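## Task

Remove both orange insoles from the hanger and place them lying flat on the table next to each other, near but with no overlap; the remaining insole must stay clipped and the hanger must stay on its rail.

## Robot and tools

Robot: two arms, left_arm and right_arm, each ending in a parallel gripper. The fingers point along the gripper's +z axis and close along its y axis. The reported end_effector_position is the spot between the finger pads, roughly 1 cm back from the tips. Base positions in the scene frame: left_arm (+0.011, +0.314, +0.028) m, right_arm (+0.034, -0.319, +0.035) m, both facing almost straight along +x. A camera stand sits behind the arms.

Scene frame: origin at table-top height, midway between the nominal bases; +x points out over the table, +y toward left_arm, +z up. Arm names do not match image sides. Hand poses, velocities and targets in results use this frame. Offsets you send are along the current Hand target's own axes, not the scene axes. Printed hand positions may be off by a few centimetres, more at long reach.

The 14-number row (used by execute_actions and move): one flat list covering both arms. Numbers 1-7 are left_arm: dx, dy, dz, rx, ry, rz, opening; numbers 8-14 are the same for right_arm. All lie in [-1, 1]. dx..rz are an offset, not a pose, counted from the arm's Hand target as it stood when the action or move began; 1.0 equals 0.6 m for dx, dy, dz and 180 degrees for the rotation. rx, ry, rz form a single rotation vector. Opening is absolute: +1 fully open (0.094 m), -1 closed. Send six zeros to leave an arm's pose alone, but always send its opening again at the value you want, since 0 is a half-open command.

execute_actions(actions, cameras): actions is a list of actions; each action is a table of 1 to 15 rows, one row per 1/30 s step; a short table repeats its last row until step 15. Every row counts from the start pose of that action, so sending the same offset twice moves the arm twice. An empty actions list returns images and the scene number. cameras: names from cam_high, cam_low, cam_left_wrist, cam_right_wrist, or ["all"]; a wrong name voids the call.

move(target, speed, blend, opening_speed, grip_force, blocking, cameras): target is one 14-number row or a list of up to 15 rows; all rows are offsets from the same starting Hand targets, not chained. Paths are straight lines, all arms finishing together, capped at 10 s total. speed is m/s (0.002 to 2.9, default 0.25; rotation up to twice that in rad/s), one number or one per target. blend (m) rounds corners between listed targets; 0 stops at each. opening_speed (0.2 or more, per second on the -1..+1 scale) closes fingers gently, useful for squashable items like insoles. grip_force is newtons per finger pad, 10 to 50, one value or one per arm; it persists, and lower force closes slower. blocking=false returns after 0.5 s while the motion continues. The result adds a move: line giving the ending (done, off_target, moving, held, fault) and limits (paced = pose clipped, held = steps withheld). Paths do not avoid obstacles or the other arm, and grippers lag and overshoot more when fast. Avoid paths passing near an arm's own base; route around it.

wait(seconds): 0 to 3600 s, sends nothing new; a running move keeps going. stop(): brakes a running move. zoom_image(camera, region): region [x0, y0, x1, y1] in pixels of that camera's latest image, at most 504 by 504. finished_scene(scene): ends the scene irreversibly; after ending scene 1, make no more calls in that reply.

Reading results: Hand target is the last commanded pose after clipping (orientation is clipped to within 40 degrees of the measured one); the gripper often rests short of it by up to a few centimetres from friction or load, which is not proof of contact. If it stays short, send the remaining gap as a new offset. grip_measured uses the opening scale; with nothing held it may read up to 2.5 mm wide. grip_effort_nm is gripper motor effort (negative closing), not pad force. Joint torques, joint velocities ("within noise" when still) and MOTOR HOT lines are also given. Joint ranges (rad): waist -2.618 to 3.054, shoulder 0.000 to 3.142, elbow 0.000 to 3.142 (straight at 2.901), wrist pitch -1.571 to 1.571, wrist yaw -1.571 to 1.571, wrist roll -2.094 to 2.094.

Cameras: cam_high, cam_low, cam_left_wrist, cam_right_wrist, each 672x504; wrist camera poses update with their arms.

Things to avoid: dropping an insole or releasing it while moving; anything leaving the table (fails the task); pulling the hanger off its rail; hard hits on fixed or heavy objects; the two grippers or arms touching each other, including closing one gripper on the other's fingers. An arm blocked by something keeps pushing until commanded back past its contact point. Stretched arms, held loads and unreachable targets heat motors; at 90 °C the arm folds and goes idle. Objects may occasionally be nudged by outside pushes. Quicker, smoother completion is better.

Each tool is called after "Emit:" in YAML: its name, and indented under it one key for each argument.

## Session

Emit:
execute_actions:
  actions: []

Scene clock: 0.00 s.
left_arm: end_effector_position=(+0.1686, +0.1935, +0.2145) grip_measured=+1.000 grip_effort_nm=n/a end_effector_quat_wxyz=(+0.338, +0.050, +0.907, -0.245) | right_arm: end_effector_position=(+0.2138, -0.3400, +0.1950) grip_measured=+1.000 grip_effort_nm=n/a end_effector_quat_wxyz=(+0.346, +0.258, +0.900, +0.066)
Joint positions: left_arm=[-0.616 0.459 0.691 -0.942 0.066 -0.516 0.094] | right_arm=[-0.214 0.493 0.683 -1.044 -0.061 0.397 0.094]
Joint velocities: within noise
Joint torques (N m): no reading
Heat: left arm: 32 °C; right arm: 37 °C.
Hand target: left_arm +0.1693, +0.1933, +0.2198; +0.345, +0.051, +0.904, -0.248 | right_arm +0.2121, -0.3399, +0.1955; +0.345, +0.257, +0.900, +0.065
Tool commands: left_gripper/opening=+1.0 right_gripper/opening=+1.0

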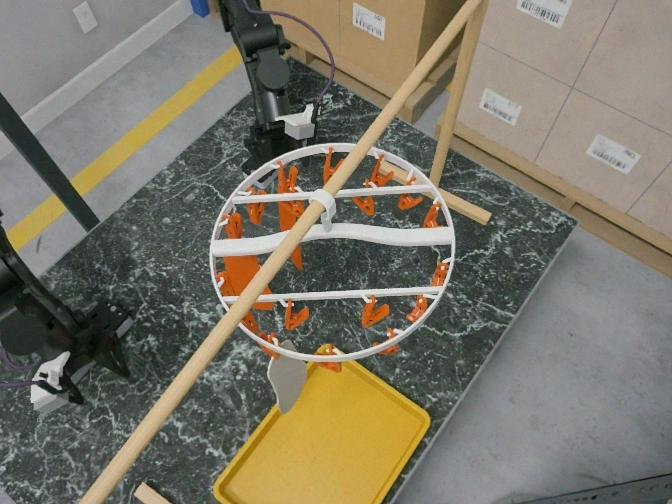

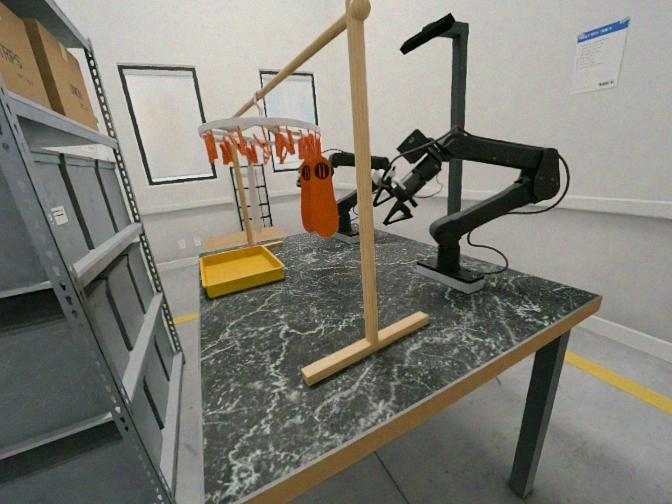

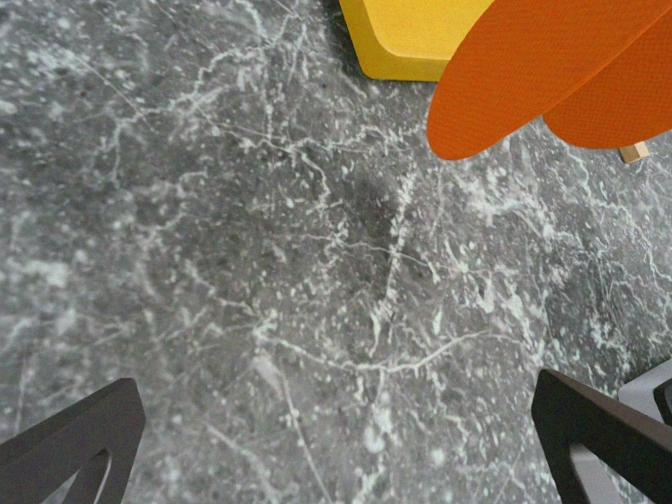

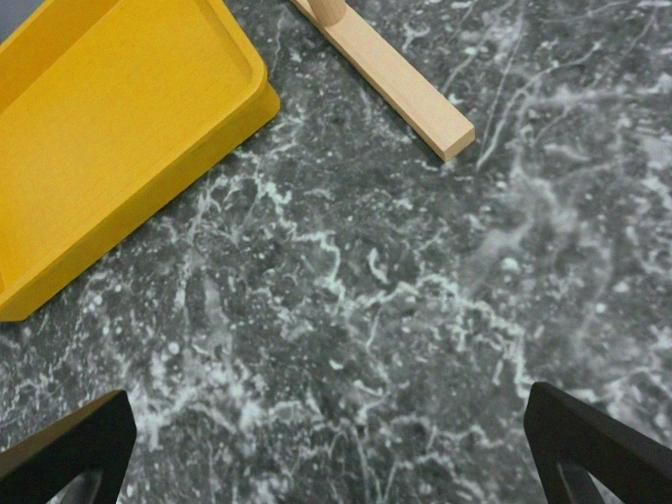

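Emit:
zoom_image:
  camera: "cam_high"
  region: [190, 130, 470, 420]

Emit:
zoom_image:
  camera: "cam_low"
  region: [180, 90, 400, 255]

Scaled by 1.738 from the camera's image (finer frame: 960x720).

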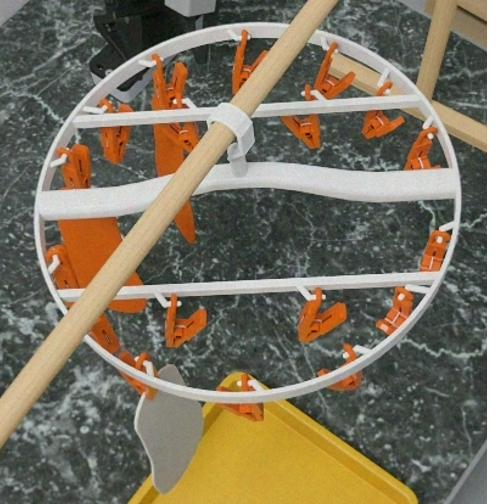

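Scaled by 2.291 from the camera's image (finer frame: 960x720).

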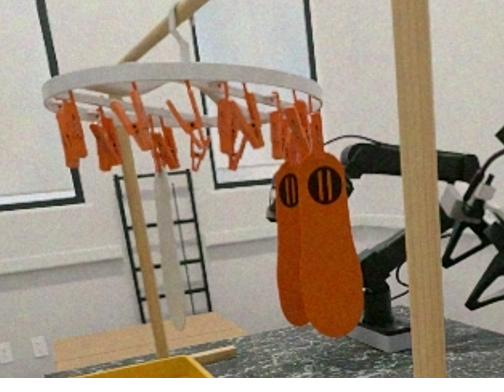

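Emit:
move:
  target:
    - [0.002,-0.034,0.019,0.0945,-0.2055,0.1847,1,0.13,0.169,-0.09,-0.3206,-0.1907,-0.2499,1]
  cameras: ["all"]

Scene clock: 44.83 s.
left_arm: end_effector_position=(+0.1706, +0.1702, +0.2225) grip_measured=+1.000 grip_effort_nm=-0.01 end_effector_quat_wxyz=(+0.580, +0.325, +0.687, -0.293) | right_arm: end_effector_position=(+0.1772, -0.2061, +0.2220) grip_measured=+1.000 grip_effort_nm=0.00 end_effector_quat_wxyz=(+0.650, -0.276, +0.662, +0.250)
Joint positions: left_arm=[-0.091 0.028 0.252 -0.455 0.825 0.144 0.094] | right_arm=[-0.818 0.062 0.302 -1.242 -1.537 -1.029 0.094]
Joint torques (N m): left_arm=[0.69 1.13 4.83 1.87 0.23 0.04] | right_arm=[0.42 4.49 5.86 0.7 -0.63 0.01]
Heat: left arm: 34 °C; right arm: 38 °C.
Hand target: left_arm +0.1697, +0.1699, +0.2202; +0.653, +0.271, +0.653, -0.272 | right_arm +0.1701, -0.2099, +0.2202; +0.653, -0.271, +0.653, +0.271
Off the commanded pose: left_arm 0.002 m, 11 deg | right_arm 0.008 m, 3 deg.
joint sent to its limit (left arm) — joint 2 (shoulder), lower limit. The joint targets are off in orientation, not in position.
joint sent to its limit (right arm) — joint 5 (wrist yaw), lower limit. The joint targets are off in position, not in orientation.
move: off_target (left_arm, right_arm)
cam_left_wrist: T_world_to_cam=[[-0.79105, -0.61161, 0.01299, 0.23819], [-0.34805, 0.4325, -0.83175, 0.20703], [0.50309, -0.66248, -0.555, 0.23854]] pos_world=[0.14047, 0.21416, 0.30149]
cam_right_wrist: T_world_to_cam=[[0.68373, -0.72942, 0.02171, -0.27662], [-0.32088, -0.32723, -0.8888, 0.22662], [0.65541, 0.60072, -0.45779, 0.19711]] pos_world=[0.13267, -0.24602, 0.29766]

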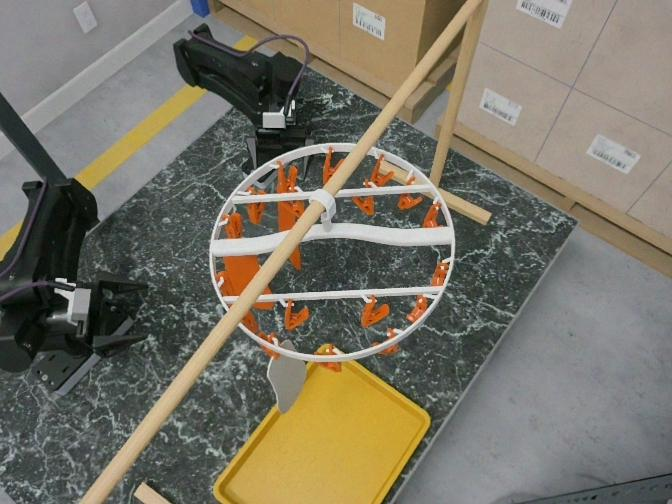

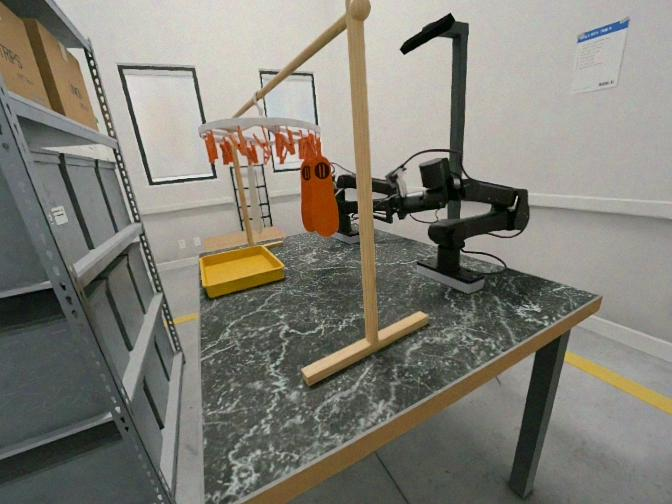

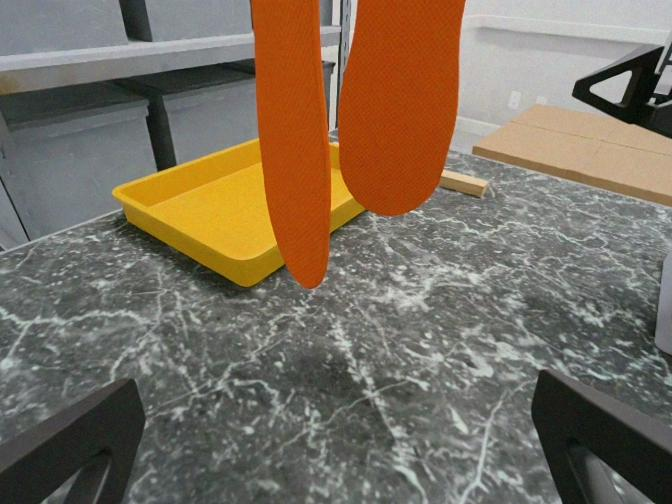

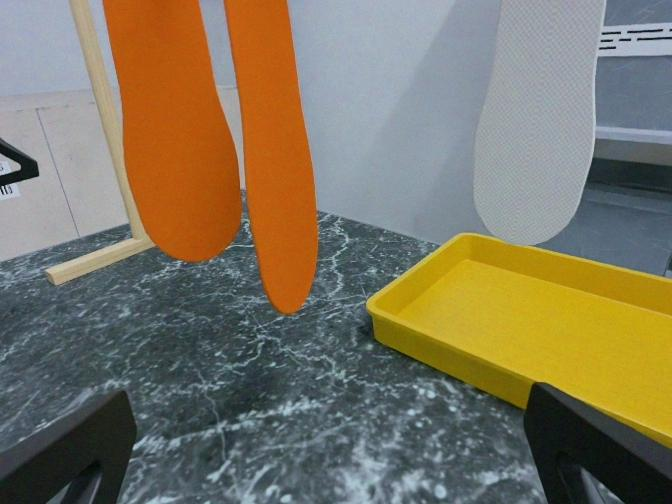

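Emit:
move:
  target:
    - [0.034,-0.089,0.083,-0.122,0,0,1,0.034,0.108,0.12,0.128,0,0,1]
  cameras: ["all"]

Scene clock: 77.07 s.
left_arm: end_effector_position=(+0.1685, +0.1338, +0.2167) grip_measured=+1.000 grip_effort_nm=-0.01 end_effector_quat_wxyz=(+0.649, +0.235, +0.690, -0.219) | right_arm: end_effector_position=(+0.1680, -0.1969, +0.2147) grip_measured=+1.000 grip_effort_nm=0.00 end_effector_quat_wxyz=(+0.645, -0.270, +0.667, +0.258)
Joint positions: left_arm=[-1.4 0.094 0.106 -0.095 -0.724 -0.053 0.094] | right_arm=[-0.818 0.033 0.302 -1.413 -1.531 -1.149 0.094]
Joint torques (N m): left_arm=[-0.76 2.55 5.24 1.92 -0.12 -0.1] | right_arm=[-0.09 4.74 7.23 0.62 -0.52 0.03]
Heat: left arm: 35 °C; right arm: 38 °C.
Hand target: left_arm +0.1688, +0.1323, +0.2099; +0.646, +0.235, +0.693, -0.217 (not the last commanded pose) | right_arm +0.1681, -0.1970, +0.2154; +0.644, -0.267, +0.668, +0.262 (not the last commanded pose)
Off the commanded pose: left_arm 0.041 m, 15 deg | right_arm 0.085 m, 22 deg.
move: held (right_arm; a check stopped the path), off_target (left_arm; braked when a check withheld steps of right_arm); limits=held
pose unreachable (right arm): on one or more control steps of this call, first in action 0 (counted from 0), this arm could not follow its commanded pose, so it was not sent that pose on those steps. It may still have moved: this result reports where it is.
cause: moving toward the commanded pose would bring two parts of the arm too close to each other (its upper arm (the part past joint 2) and its wrist (the part past joint 5), with joints 3 (elbow) to 5 (wrist yaw) between them, 5 mm apart when it was first held).
cam_left_wrist: T_world_to_cam=[[-0.61329, -0.78969, -0.01637, 0.21462], [-0.36656, 0.30292, -0.8797, 0.24817], [0.69965, -0.53351, -0.47524, 0.14459]] pos_world=[0.12143, 0.17145, 0.29055]
cam_right_wrist: T_world_to_cam=[[0.68482, -0.72871, -0.00139, -0.25861], [-0.33955, -0.31741, -0.88541, 0.22454], [0.64477, 0.60682, -0.4648, 0.1988]] pos_world=[0.12516, -0.23782, 0.29086]

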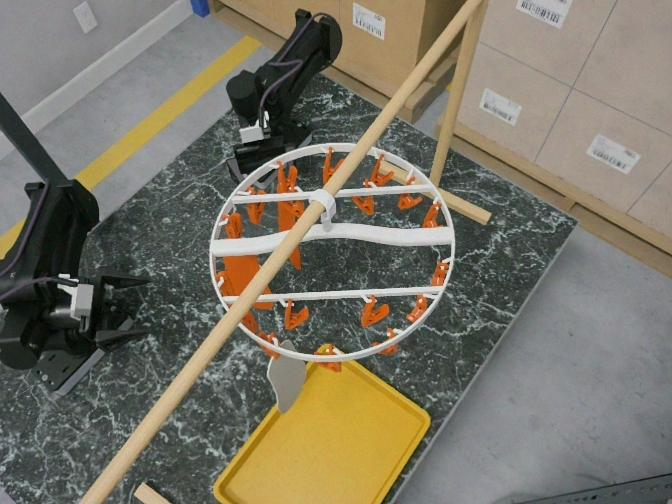

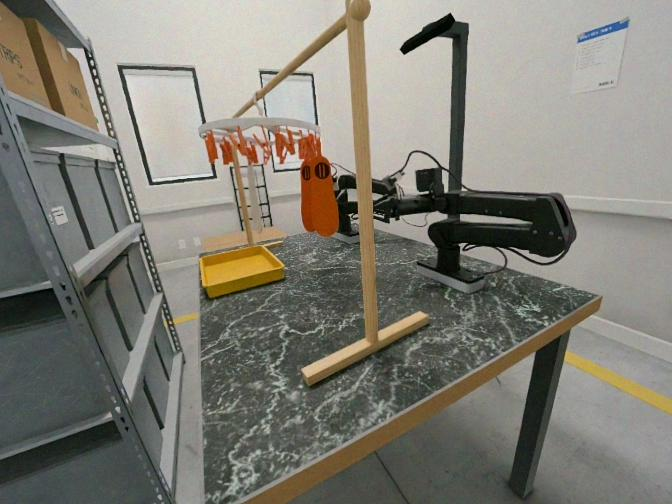

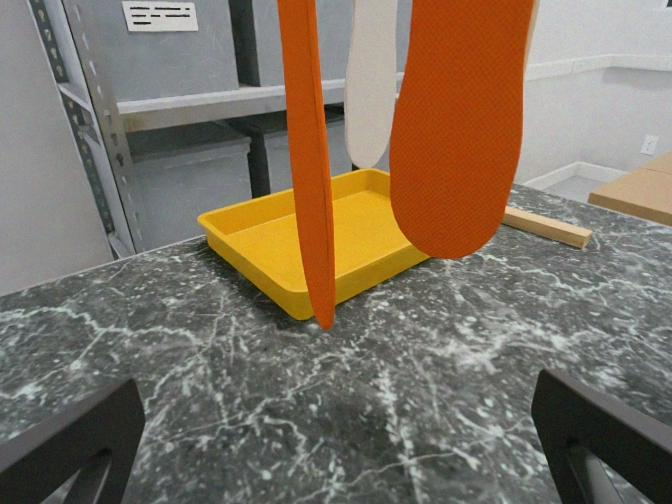

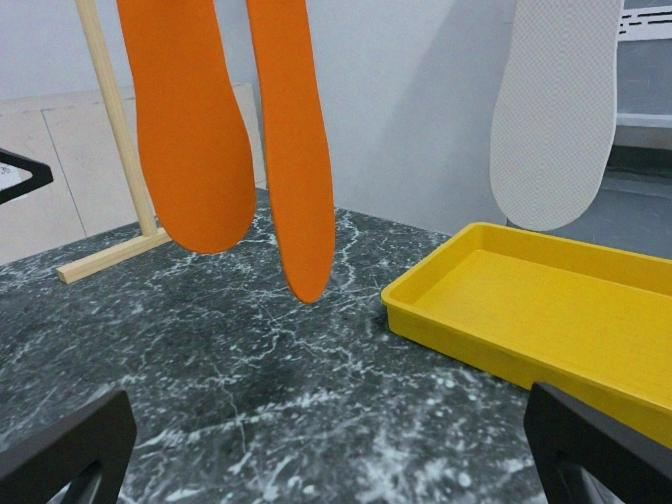

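Emit:
move:
  target:
    - [0.009,-0.002,0.113,-0.058,-0.022,0,1,0.026,-0.277,0.037,0.192,-0.011,0,1]
    - [0.009,-0.002,0.113,-0.058,-0.022,0,1,0.026,0.06,0.183,0.125,-0.011,0,1]
  cameras: ["all"]

Scene clock: 95.40 s.
left_arm: end_effector_position=(+0.1693, +0.1304, +0.2161) grip_measured=+1.000 grip_effort_nm=-0.01 end_effector_quat_wxyz=(+0.650, +0.234, +0.689, -0.220) | right_arm: end_effector_position=(+0.1688, -0.1977, +0.2144) grip_measured=+1.000 grip_effort_nm=0.00 end_effector_quat_wxyz=(+0.645, -0.270, +0.668, +0.254)
Joint positions: left_arm=[-1.4 0.129 0.097 -0.047 -0.724 -0.053 0.094] | right_arm=[-0.822 0.033 0.302 -1.409 -1.528 -1.149 0.094]
Joint torques (N m): left_arm=[0.28 2.45 5.33 1.91 -0.1 -0.07] | right_arm=[0.23 4.18 7.16 0.6 -0.52 -0.01]
Heat: left arm: 36 °C; right arm: 38 °C.
Hand target: left_arm +0.1714, +0.1304, +0.2093; +0.649, +0.232, +0.693, -0.214 (not the last commanded pose) | right_arm +0.1682, -0.1971, +0.2148; +0.645, -0.271, +0.667, +0.257 (not the last commanded pose)
Off the commanded pose: left_arm 0.068 m, 11 deg | right_arm 0.117 m, 22 deg.
move: held (right_arm; a check stopped the path), off_target (left_arm; braked when a check withheld steps of right_arm); path passed 0 of 2 targets; limits=held
pose unreachable (right arm): on one or more control steps of this call, first in action 0 (counted from 0), this arm could not follow its commanded pose, so it was not sent that pose on those steps. It may still have moved: this result reports where it is.
cause: moving toward the commanded pose would bring two parts of the arm too close to each other (its upper arm (the part past joint 2) and its wrist (the part past joint 5), with joints 3 (elbow) to 5 (wrist yaw) between them, 5 mm apart when it was first held).
cam_left_wrist: T_world_to_cam=[[-0.61266, -0.79023, -0.01363, 0.21173], [-0.36602, 0.29897, -0.88128, 0.24975], [0.70048, -0.53494, -0.47241, 0.14132]] pos_world=[0.12213, 0.16824, 0.28974]
cam_right_wrist: T_world_to_cam=[[0.68147, -0.73184, 0.0025, -0.26064], [-0.34019, -0.31979, -0.88431, 0.22362], [0.64797, 0.60178, -0.46689, 0.19757]] pos_world=[0.12568, -0.23813, 0.29065]

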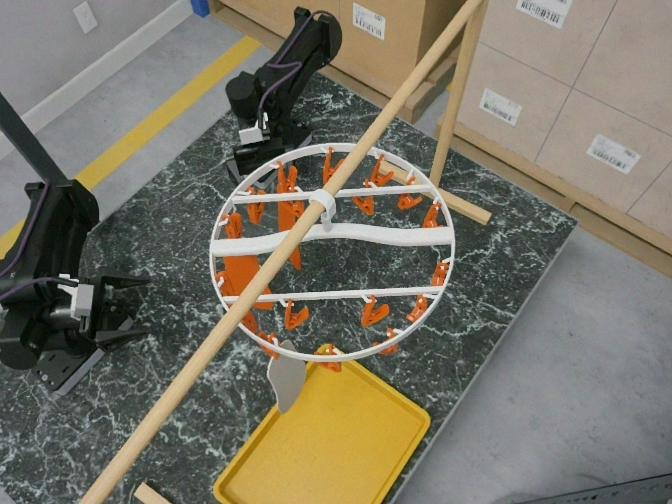

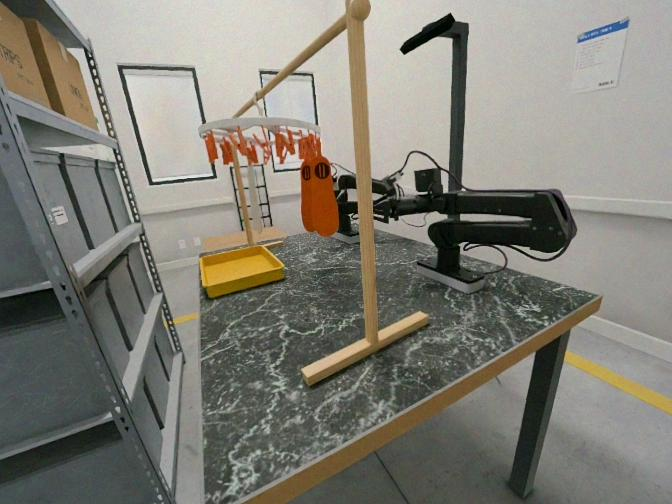

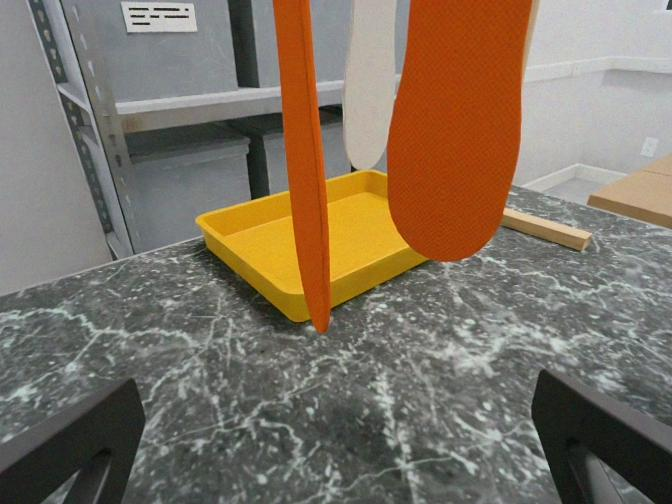

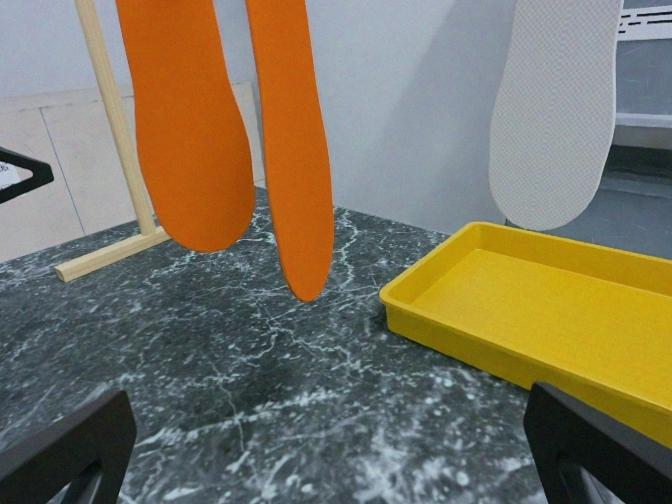

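Emit:
move:
  target: [0,0,0,0,0,0,1,0,-0.15,0.0,0,0,0,1]

Scene clock: 97.60 s.
left_arm: end_effector_position=(+0.1693, +0.1303, +0.2167) grip_measured=+1.000 grip_effort_nm=-0.01 end_effector_quat_wxyz=(+0.650, +0.233, +0.689, -0.221) | right_arm: end_effector_position=(+0.1703, -0.1993, +0.2146) grip_measured=+1.000 grip_effort_nm=0.00 end_effector_quat_wxyz=(+0.644, -0.271, +0.669, +0.253)
Joint positions: left_arm=[-1.4 0.129 0.097 -0.044 -0.724 -0.053 0.094] | right_arm=[-0.822 0.048 0.302 -1.394 -1.526 -1.149 0.094]
Joint torques (N m): left_arm=[0.29 2.56 5.31 1.92 -0.11 -0.07] | right_arm=[0.03 3.04 7.23 0.58 -0.53 -0.02]
Heat: left arm: 36 °C; right arm: 38 °C.
Hand target: left_arm +0.1714, +0.1304, +0.2093; +0.649, +0.232, +0.693, -0.214 | right_arm +0.1691, -0.1980, +0.2145; +0.645, -0.271, +0.668, +0.254 (not the last commanded pose)
Off the commanded pose: left_arm 0.008 m, 1 deg | right_arm 0.087 m, 0 deg.
move: held (right_arm; a check stopped the path); limits=held
pose unreachable (right arm): on one or more control steps of this call, first in action 0 (counted from 0), this arm could not follow its commanded pose, so it was not sent that pose on those steps. It may still have moved: this result reports where it is.
cause: moving toward the commanded pose would bring two parts of the arm too close to each other (its upper arm (the part past joint 2) and its wrist (the part past joint 5), with joints 3 (elbow) to 5 (wrist yaw) between them, 5 mm apart when it was first held).

Emit:
move:
  target: [0,0,0,0,0,0,1,0.025,-0.262,-0.07,0.3206,0.1907,0.2499,1]

Scene clock: 105.10 s.
left_arm: end_effector_position=(+0.1693, +0.1303, +0.2167) grip_measured=+1.000 grip_effort_nm=-0.01 end_effector_quat_wxyz=(+0.650, +0.233, +0.689, -0.221) | right_arm: end_effector_position=(+0.2476, -0.3405, +0.1962) grip_measured=+1.000 grip_effort_nm=0.00 end_effector_quat_wxyz=(+0.338, +0.262, +0.903, +0.046)
Joint positions: left_arm=[-1.4 0.129 0.097 -0.044 -0.724 -0.053 0.094] | right_arm=[-0.087 0.669 0.715 -0.923 0.058 0.486 0.094]
Joint torques (N m): left_arm=[0.28 2.58 5.29 1.92 -0.11 -0.07] | right_arm=[0.53 0.87 10.84 1.04 0.11 0.01]
Heat: left arm: 36 °C; right arm: 38 °C.
Hand target: left_arm +0.1714, +0.1304, +0.2093; +0.649, +0.232, +0.693, -0.214 | right_arm +0.2468, -0.3413, +0.2029; +0.341, +0.263, +0.901, +0.042
Off the commanded pose: left_arm 0.008 m, 1 deg | right_arm 0.007 m, 1 deg.
move: done

Emit:
move:
  target: [0.009,-0.003,0.108,-0.053,-0.022,0,1,0.237,0.3325,-0.0667,-0.2196,-0.2341,-0.1952,1]
  cameras: ["all"]

Scene clock: 120.87 s.
left_arm: end_effector_position=(+0.2192, +0.0869, +0.2000) grip_measured=+1.000 grip_effort_nm=-0.01 end_effector_quat_wxyz=(+0.686, +0.174, +0.685, -0.171) | right_arm: end_effector_position=(+0.2204, -0.0921, +0.2073) grip_measured=+1.000 grip_effort_nm=0.00 end_effector_quat_wxyz=(+0.696, -0.126, +0.691, +0.149)
Joint positions: left_arm=[-1.261 1.133 0.067 1.067 -0.749 0.005 0.094] | right_arm=[1.408 1.249 0.086 1.191 1.046 0.006 0.094]
Joint torques (N m): left_arm=[0.64 -0.83 5.08 1.89 -0.1 0.04] | right_arm=[-0.57 -1.44 5.07 1.26 -0.08 -0.05]
Heat: left arm: 36 °C; right arm: 40 °C.
Hand target: left_arm +0.2218, +0.0904, +0.1996; +0.689, +0.170, +0.685, -0.164 | right_arm +0.2208, -0.0945, +0.2001; +0.694, -0.138, +0.693, +0.138
Off the commanded pose: left_arm 0.004 m, 1 deg | right_arm 0.007 m, 2 deg.
move: done
cam_left_wrist: T_world_to_cam=[[-0.47773, -0.8783, -0.01906, 0.18699], [-0.3599, 0.21546, -0.90777, 0.2779], [0.8014, -0.42681, -0.41903, 0.03327]] pos_world=[0.16268, 0.11855, 0.26977]
cam_right_wrist: T_world_to_cam=[[0.37172, -0.92761, -0.03684, -0.16005], [-0.40243, -0.12525, -0.90684, 0.30494], [0.83659, 0.35192, -0.41985, 0.02289]] pos_world=[0.16306, -0.11833, 0.28024]

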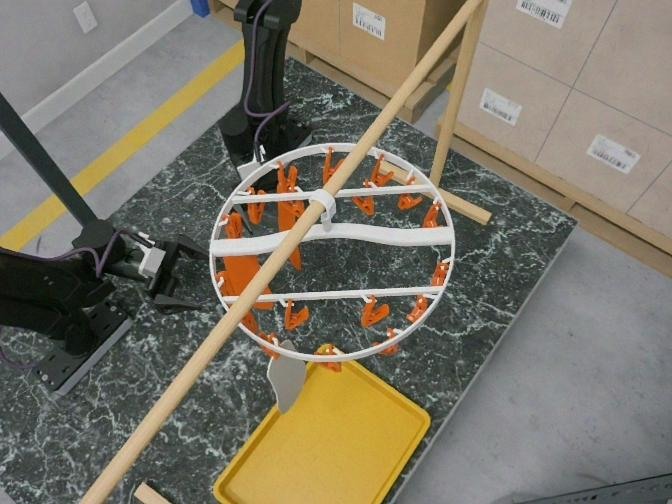

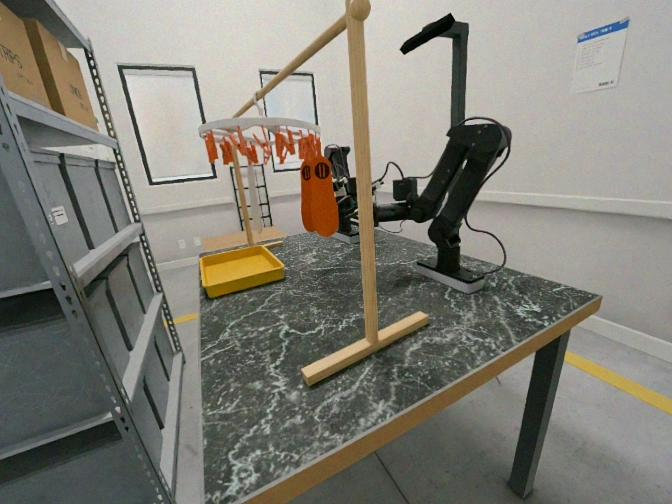

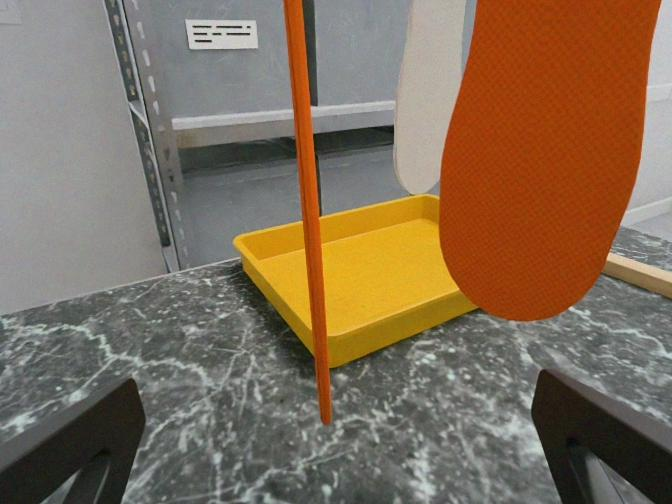

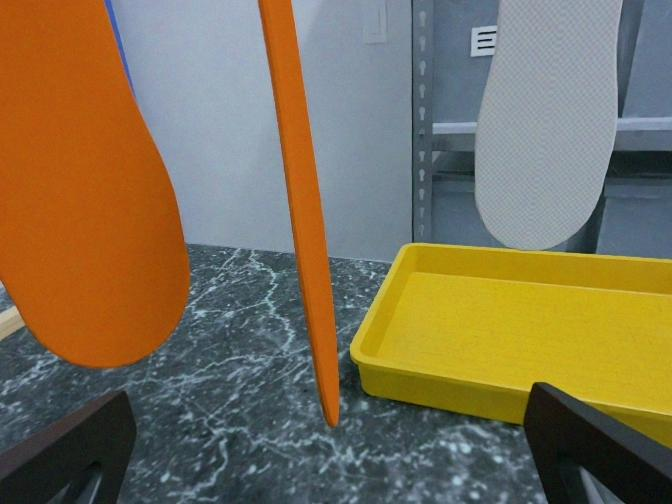

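Emit:
move:
  target:
    - [0,0.013,0,0,0,0,1,0,0.013,0,0,0,0,1]
    - [0,0.013,0.107,0,0,0,1,0,0.013,0.107,0,0,0,1]
  speed: 0.12
  cameras: ["all"]

Emit:
move:
  target: [0,0,0,0,0,0,-0.9,0,0,0,0,0,0,-0.9]
  opening_speed: 0.7
  cameras: ["all"]

Scene clock: 130.33 s.
left_arm: end_effector_position=(+0.2772, +0.0735, +0.1895) grip_measured=+1.000 grip_effort_nm=-0.01 end_effector_quat_wxyz=(+0.680, +0.175, +0.694, -0.157) | right_arm: end_effector_position=(+0.2748, -0.0670, +0.1992) grip_measured=+1.000 grip_effort_nm=0.00 end_effector_quat_wxyz=(+0.694, -0.135, +0.694, +0.139)
Joint positions: left_arm=[-1.006 1.424 0.192 1.203 -0.513 0.006 0.094] | right_arm=[1.15 1.495 0.213 1.283 0.79 0.005 0.094]
Joint torques (N m): left_arm=[0.65 -2.14 7.32 2 0.08 0.03] | right_arm=[-0.43 -3.02 7.69 1.41 -0.12 -0.09]
Heat: left arm: 36 °C; right arm: 39 °C.
Hand target: left_arm +0.2825, +0.0680, +0.1999; +0.689, +0.170, +0.685, -0.164 | right_arm +0.2771, -0.0626, +0.2002; +0.694, -0.138, +0.693, +0.138
Off the commanded pose: left_arm 0.013 m, 2 deg | right_arm 0.005 m, 0 deg.
move: off_target (left_arm)
cam_left_wrist: T_world_to_cam=[[-0.46061, -0.88693, -0.03462, 0.20156], [-0.37857, 0.23158, -0.89614, 0.29401], [0.80282, -0.39967, -0.44243, -0.02117]] pos_world=[0.22113, 0.10222, 0.26108]
cam_right_wrist: T_world_to_cam=[[0.36989, -0.92899, -0.01268, -0.16174], [-0.4054, -0.1491, -0.9019, 0.32099], [0.83596, 0.33875, -0.43176, -0.03327]] pos_world=[0.21776, -0.09112, 0.27308]

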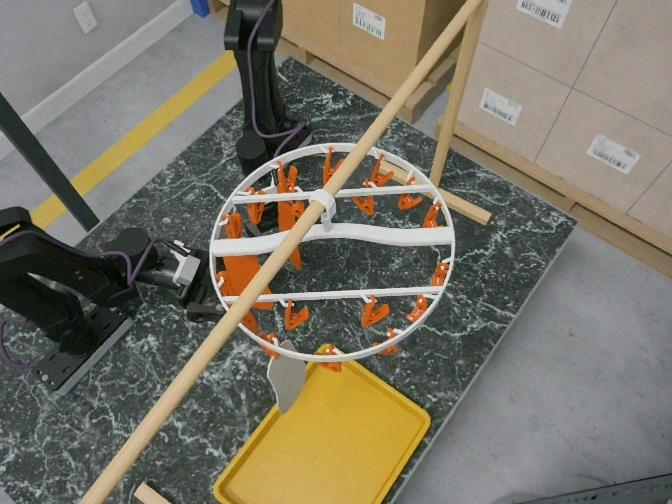

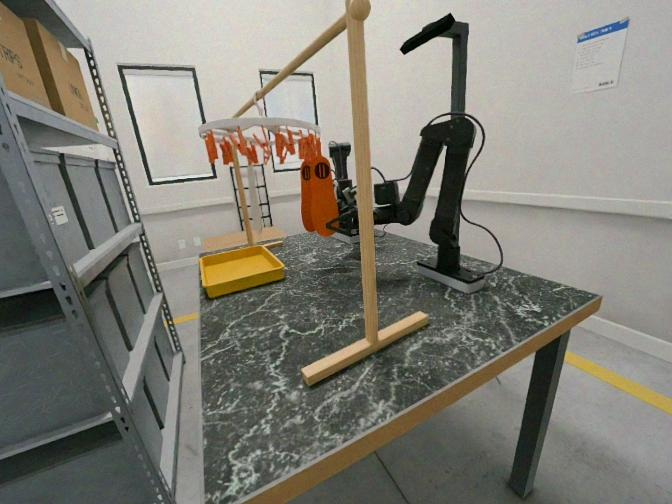

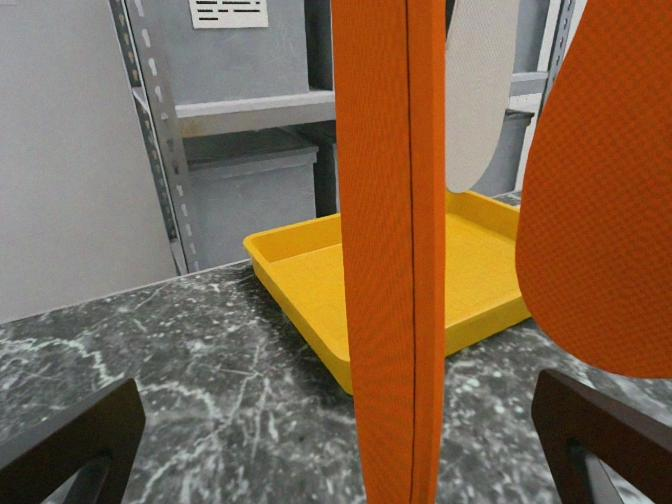

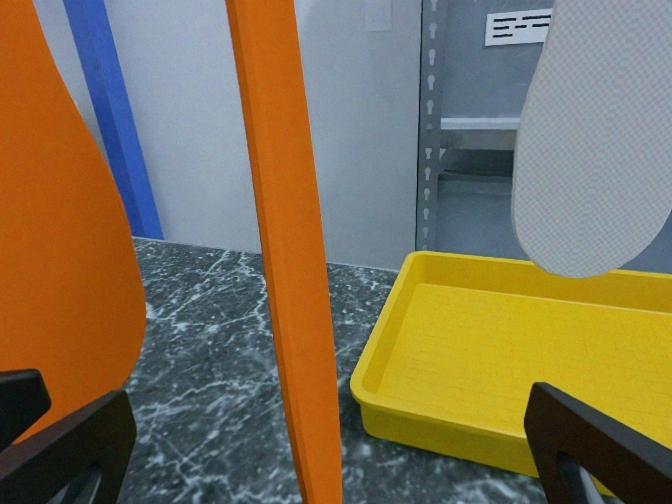

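Scene clock: 133.43 s.
left_arm: end_effector_position=(+0.2772, +0.0735, +0.1897) grip_measured=-0.897 grip_effort_nm=-0.11 end_effector_quat_wxyz=(+0.680, +0.175, +0.694, -0.157) | right_arm: end_effector_position=(+0.2748, -0.0669, +0.1993) grip_measured=-0.897 grip_effort_nm=-0.09 end_effector_quat_wxyz=(+0.694, -0.135, +0.694, +0.139)
Joint positions: left_arm=[-1.006 1.424 0.192 1.204 -0.513 0.006 0.005] | right_arm=[1.15 1.495 0.213 1.283 0.79 0.005 0.005]
Joint torques (N m): left_arm=[0.62 -2.15 7.32 2 0.08 0.03] | right_arm=[-0.42 -3.02 7.64 1.4 -0.08 -0.08]
Heat: left arm: 36 °C; right arm: 39 °C.
Hand target: left_arm +0.2825, +0.0680, +0.1999; +0.689, +0.170, +0.685, -0.164 | right_arm +0.2771, -0.0626, +0.2002; +0.694, -0.138, +0.693, +0.138
Off the commanded pose: left_arm 0.013 m, 2 deg | right_arm 0.005 m, 0 deg.
move: done
cam_left_wrist: T_world_to_cam=[[-0.46058, -0.88696, -0.03419, 0.20144], [-0.37821, 0.23095, -0.89645, 0.29417], [0.80301, -0.39996, -0.44182, -0.02129]] pos_world=[0.22113, 0.10222, 0.26118]
cam_right_wrist: T_world_to_cam=[[0.37028, -0.92884, -0.01255, -0.16172], [-0.40505, -0.14929, -0.90202, 0.3209], [0.83596, 0.33908, -0.43151, -0.03325]] pos_world=[0.21766, -0.09102, 0.27308]

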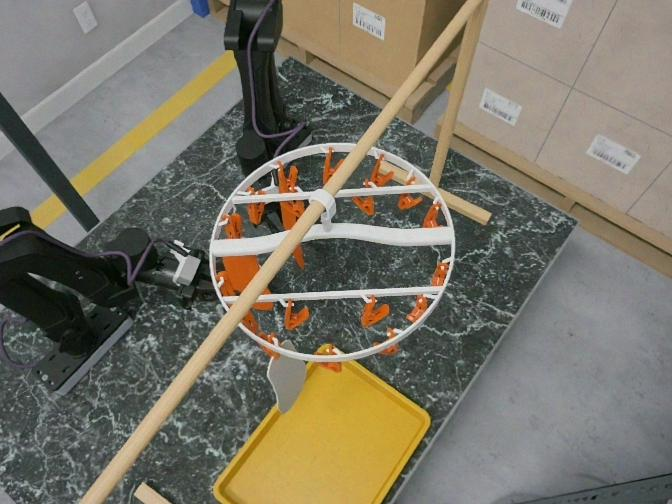

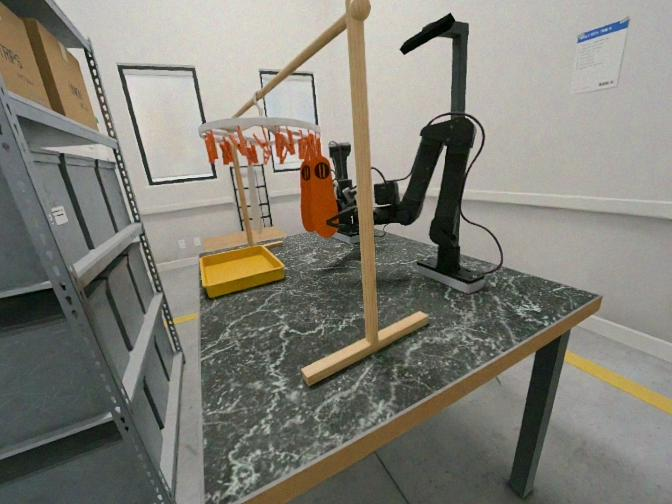

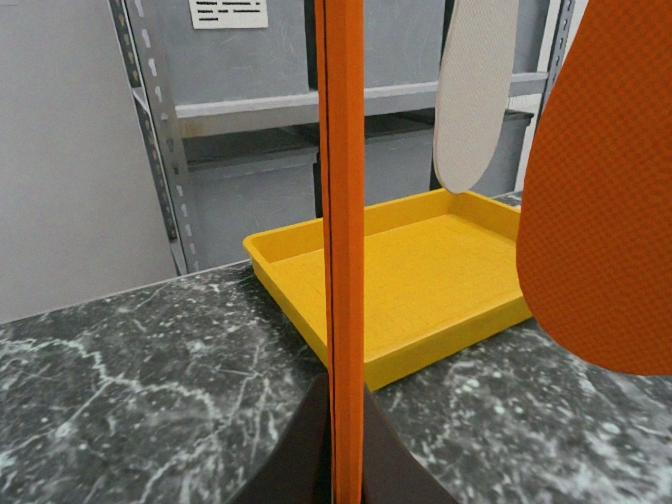

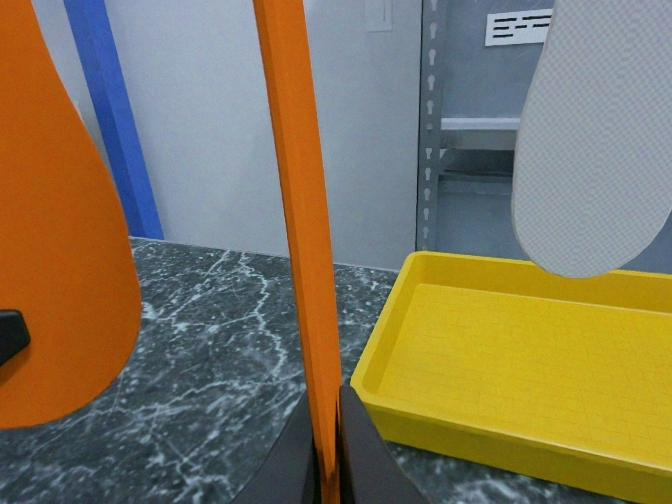

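Emit:
move:
  target:
    - [0,0,0,0,0,0,-1,0,0,0,0,0,0,-1]
    - [0.1,0,0,0,0,0,-1,0,0,0,0,0,0,-1]
  speed: 0.08
  cameras: ["all"]

Scene clock: 136.97 s.
left_arm: end_effector_position=(+0.2836, +0.0640, +0.1537) grip_measured=-0.960 grip_effort_nm=-1.04 end_effector_quat_wxyz=(+0.683, +0.166, +0.691, -0.166) | right_arm: end_effector_position=(+0.2748, -0.0669, +0.1994) grip_measured=-0.977 grip_effort_nm=-1.03 end_effector_quat_wxyz=(+0.694, -0.135, +0.694, +0.139)
Joint positions: left_arm=[-1.005 1.796 0.192 1.591 -0.511 -0.01 0.002] | right_arm=[1.15 1.495 0.213 1.284 0.79 0.004 0.001]
Joint torques (N m): left_arm=[0.58 -2.74 1.63 1.75 0.04 -0.11] | right_arm=[-0.4 -3.04 7.64 1.4 -0.07 -0.07]
Heat: left arm: 36 °C; right arm: 39 °C.
Hand target: left_arm +0.2829, +0.0684, +0.1398; +0.689, +0.170, +0.685, -0.164 | right_arm +0.2771, -0.0626, +0.2002; +0.694, -0.138, +0.693, +0.138
Off the commanded pose: left_arm 0.014 m, 1 deg | right_arm 0.005 m, 0 deg.
joint read past its limit (left arm) — joint 4 (wrist pitch), upper limit.
joint sent to its limit (left arm) — joint 4 (wrist pitch), upper limit. The joint targets are off in orientation, not in position.
move: off_target (left_arm)
cam_left_wrist: T_world_to_cam=[[-0.46097, -0.88735, -0.01057, 0.19122], [-0.37695, 0.20658, -0.9029, 0.26866], [0.80337, -0.41223, -0.42972, -0.04732]] pos_world=[0.22744, 0.09467, 0.22426]
cam_right_wrist: T_world_to_cam=[[0.37026, -0.92884, -0.01241, -0.16175], [-0.4048, -0.14931, -0.90214, 0.32097], [0.83609, 0.33905, -0.43128, -0.03331]] pos_world=[0.21766, -0.09102, 0.27318]

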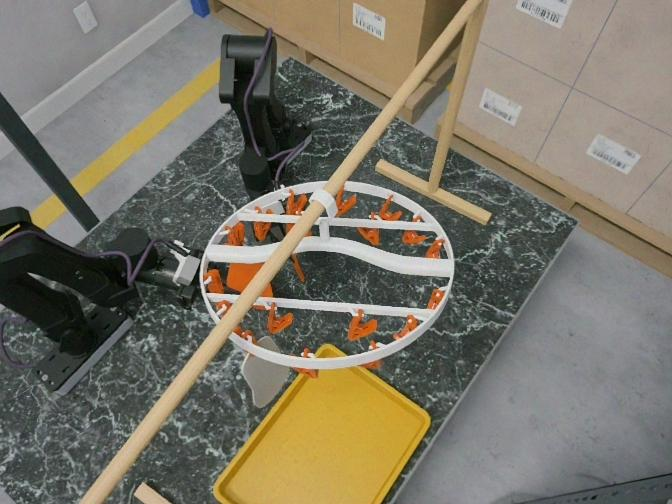

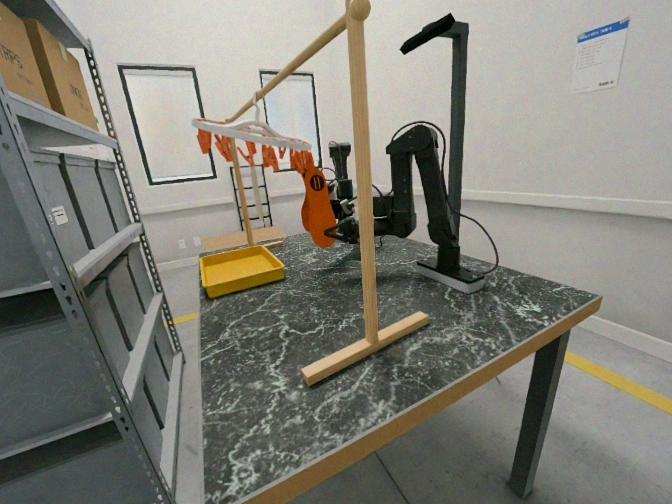

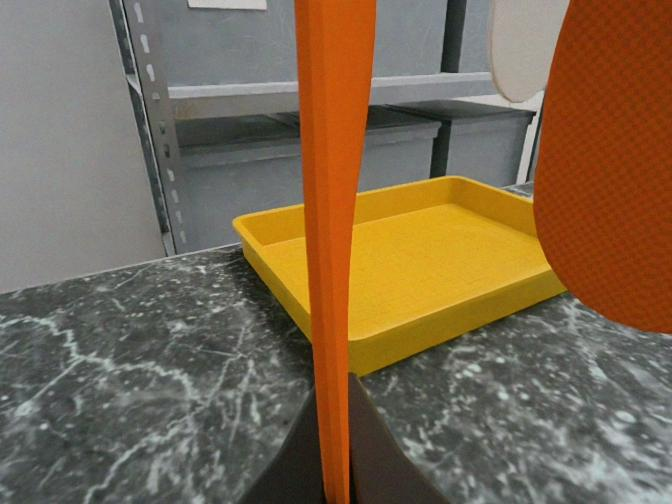

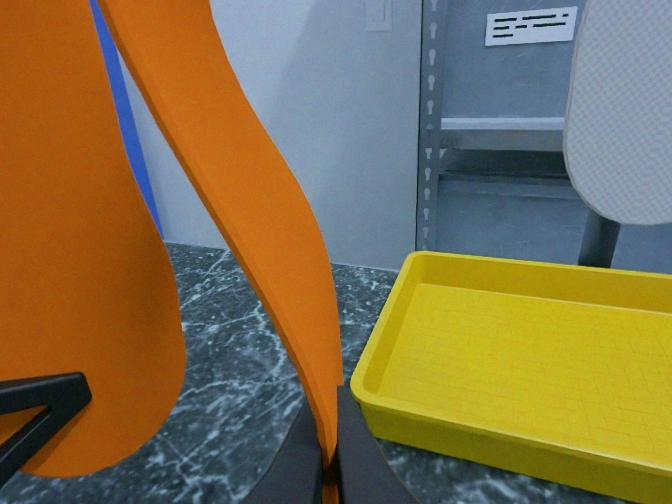

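Emit:
move:
  target: [0.033,-0.015,-0.054,0,0.139,0,-1,0.117,0,-0.049,0,0.139,0,-1]
  speed: 0.08
  cameras: ["all"]

Scene clock: 155.97 s.
left_arm: end_effector_position=(+0.2591, +0.0730, +0.1444) grip_measured=-0.960 grip_effort_nm=-1.04 end_effector_quat_wxyz=(+0.564, +0.171, +0.795, -0.147) | right_arm: end_effector_position=(+0.2603, -0.0695, +0.1627) grip_measured=-0.977 grip_effort_nm=-1.03 end_effector_quat_wxyz=(+0.572, -0.116, +0.800, +0.140)
Joint positions: left_arm=[-1.068 1.246 0.279 0.581 -0.548 -0.251 0.002] | right_arm=[1.186 1.239 0.339 0.454 0.779 0.421 0.001]
Joint torques (N m): left_arm=[-0.99 -2.5 5.85 0.62 0.06 -0.12] | right_arm=[0.58 -2.63 6.84 0.31 -0.25 0.02]
Heat: left arm: 36 °C; right arm: 38 °C.
Hand target: left_arm +0.2502, +0.0754, +0.1198; +0.524, +0.201, +0.818, -0.123 | right_arm +0.2500, -0.0739, +0.1300; +0.527, -0.165, +0.827, +0.105
Off the commanded pose: left_arm 0.026 m, 7 deg | right_arm 0.035 m, 9 deg.
move: off_target (left_arm, right_arm)
cam_left_wrist: T_world_to_cam=[[-0.44502, -0.89506, 0.02866, 0.17854], [-0.62601, 0.28805, -0.72467, 0.28207], [0.64037, -0.34043, -0.68851, 0.04646]] pos_world=[0.22628, 0.09437, 0.23128]
cam_right_wrist: T_world_to_cam=[[0.33427, -0.93761, -0.09563, -0.13705], [-0.6734, -0.16661, -0.72026, 0.32069], [0.65939, 0.30517, -0.68708, 0.04921]] pos_world=[0.22931, -0.09008, 0.25169]

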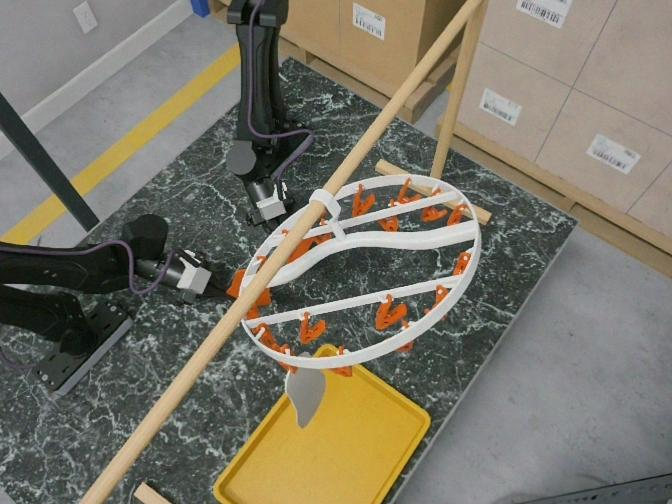

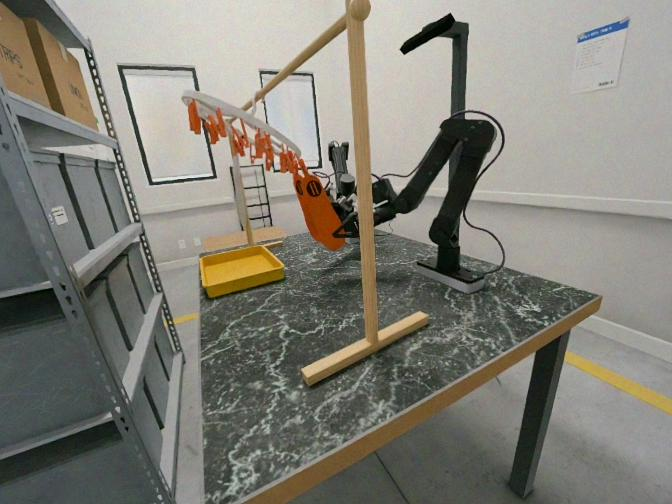

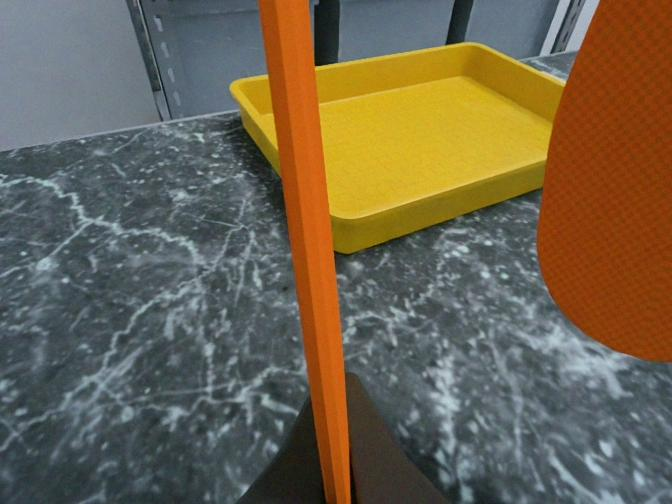

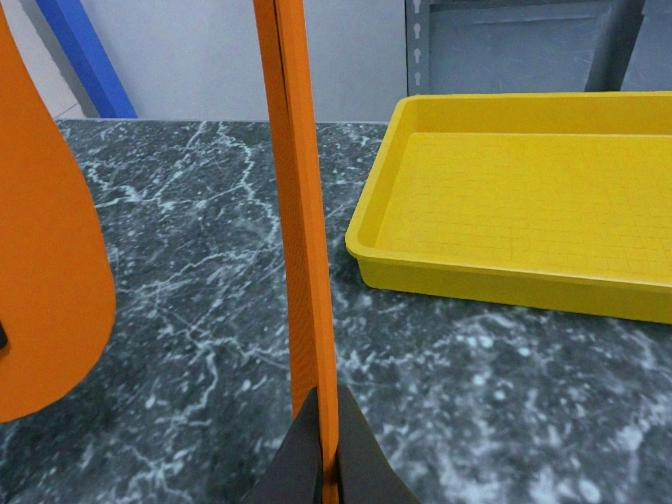

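Emit:
zoom_image:
  camera: "cam_high"
  region: [210, 160, 420, 350]

Emit:
zoom_image:
  camera: "cam_low"
  region: [170, 80, 380, 260]

Scaled by 2.400 from the camera's image (finer frame: 960x720).

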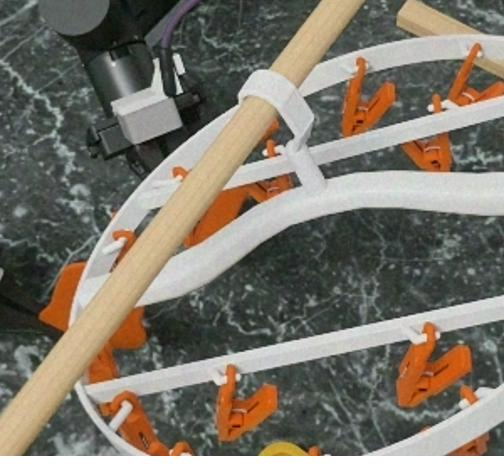

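Scaled by 2.400 from the camera's image (finer frame: 960x720).

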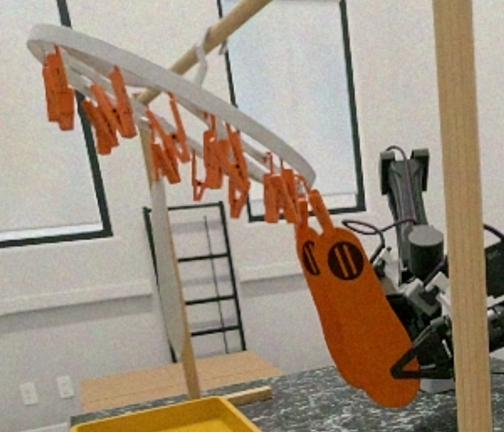

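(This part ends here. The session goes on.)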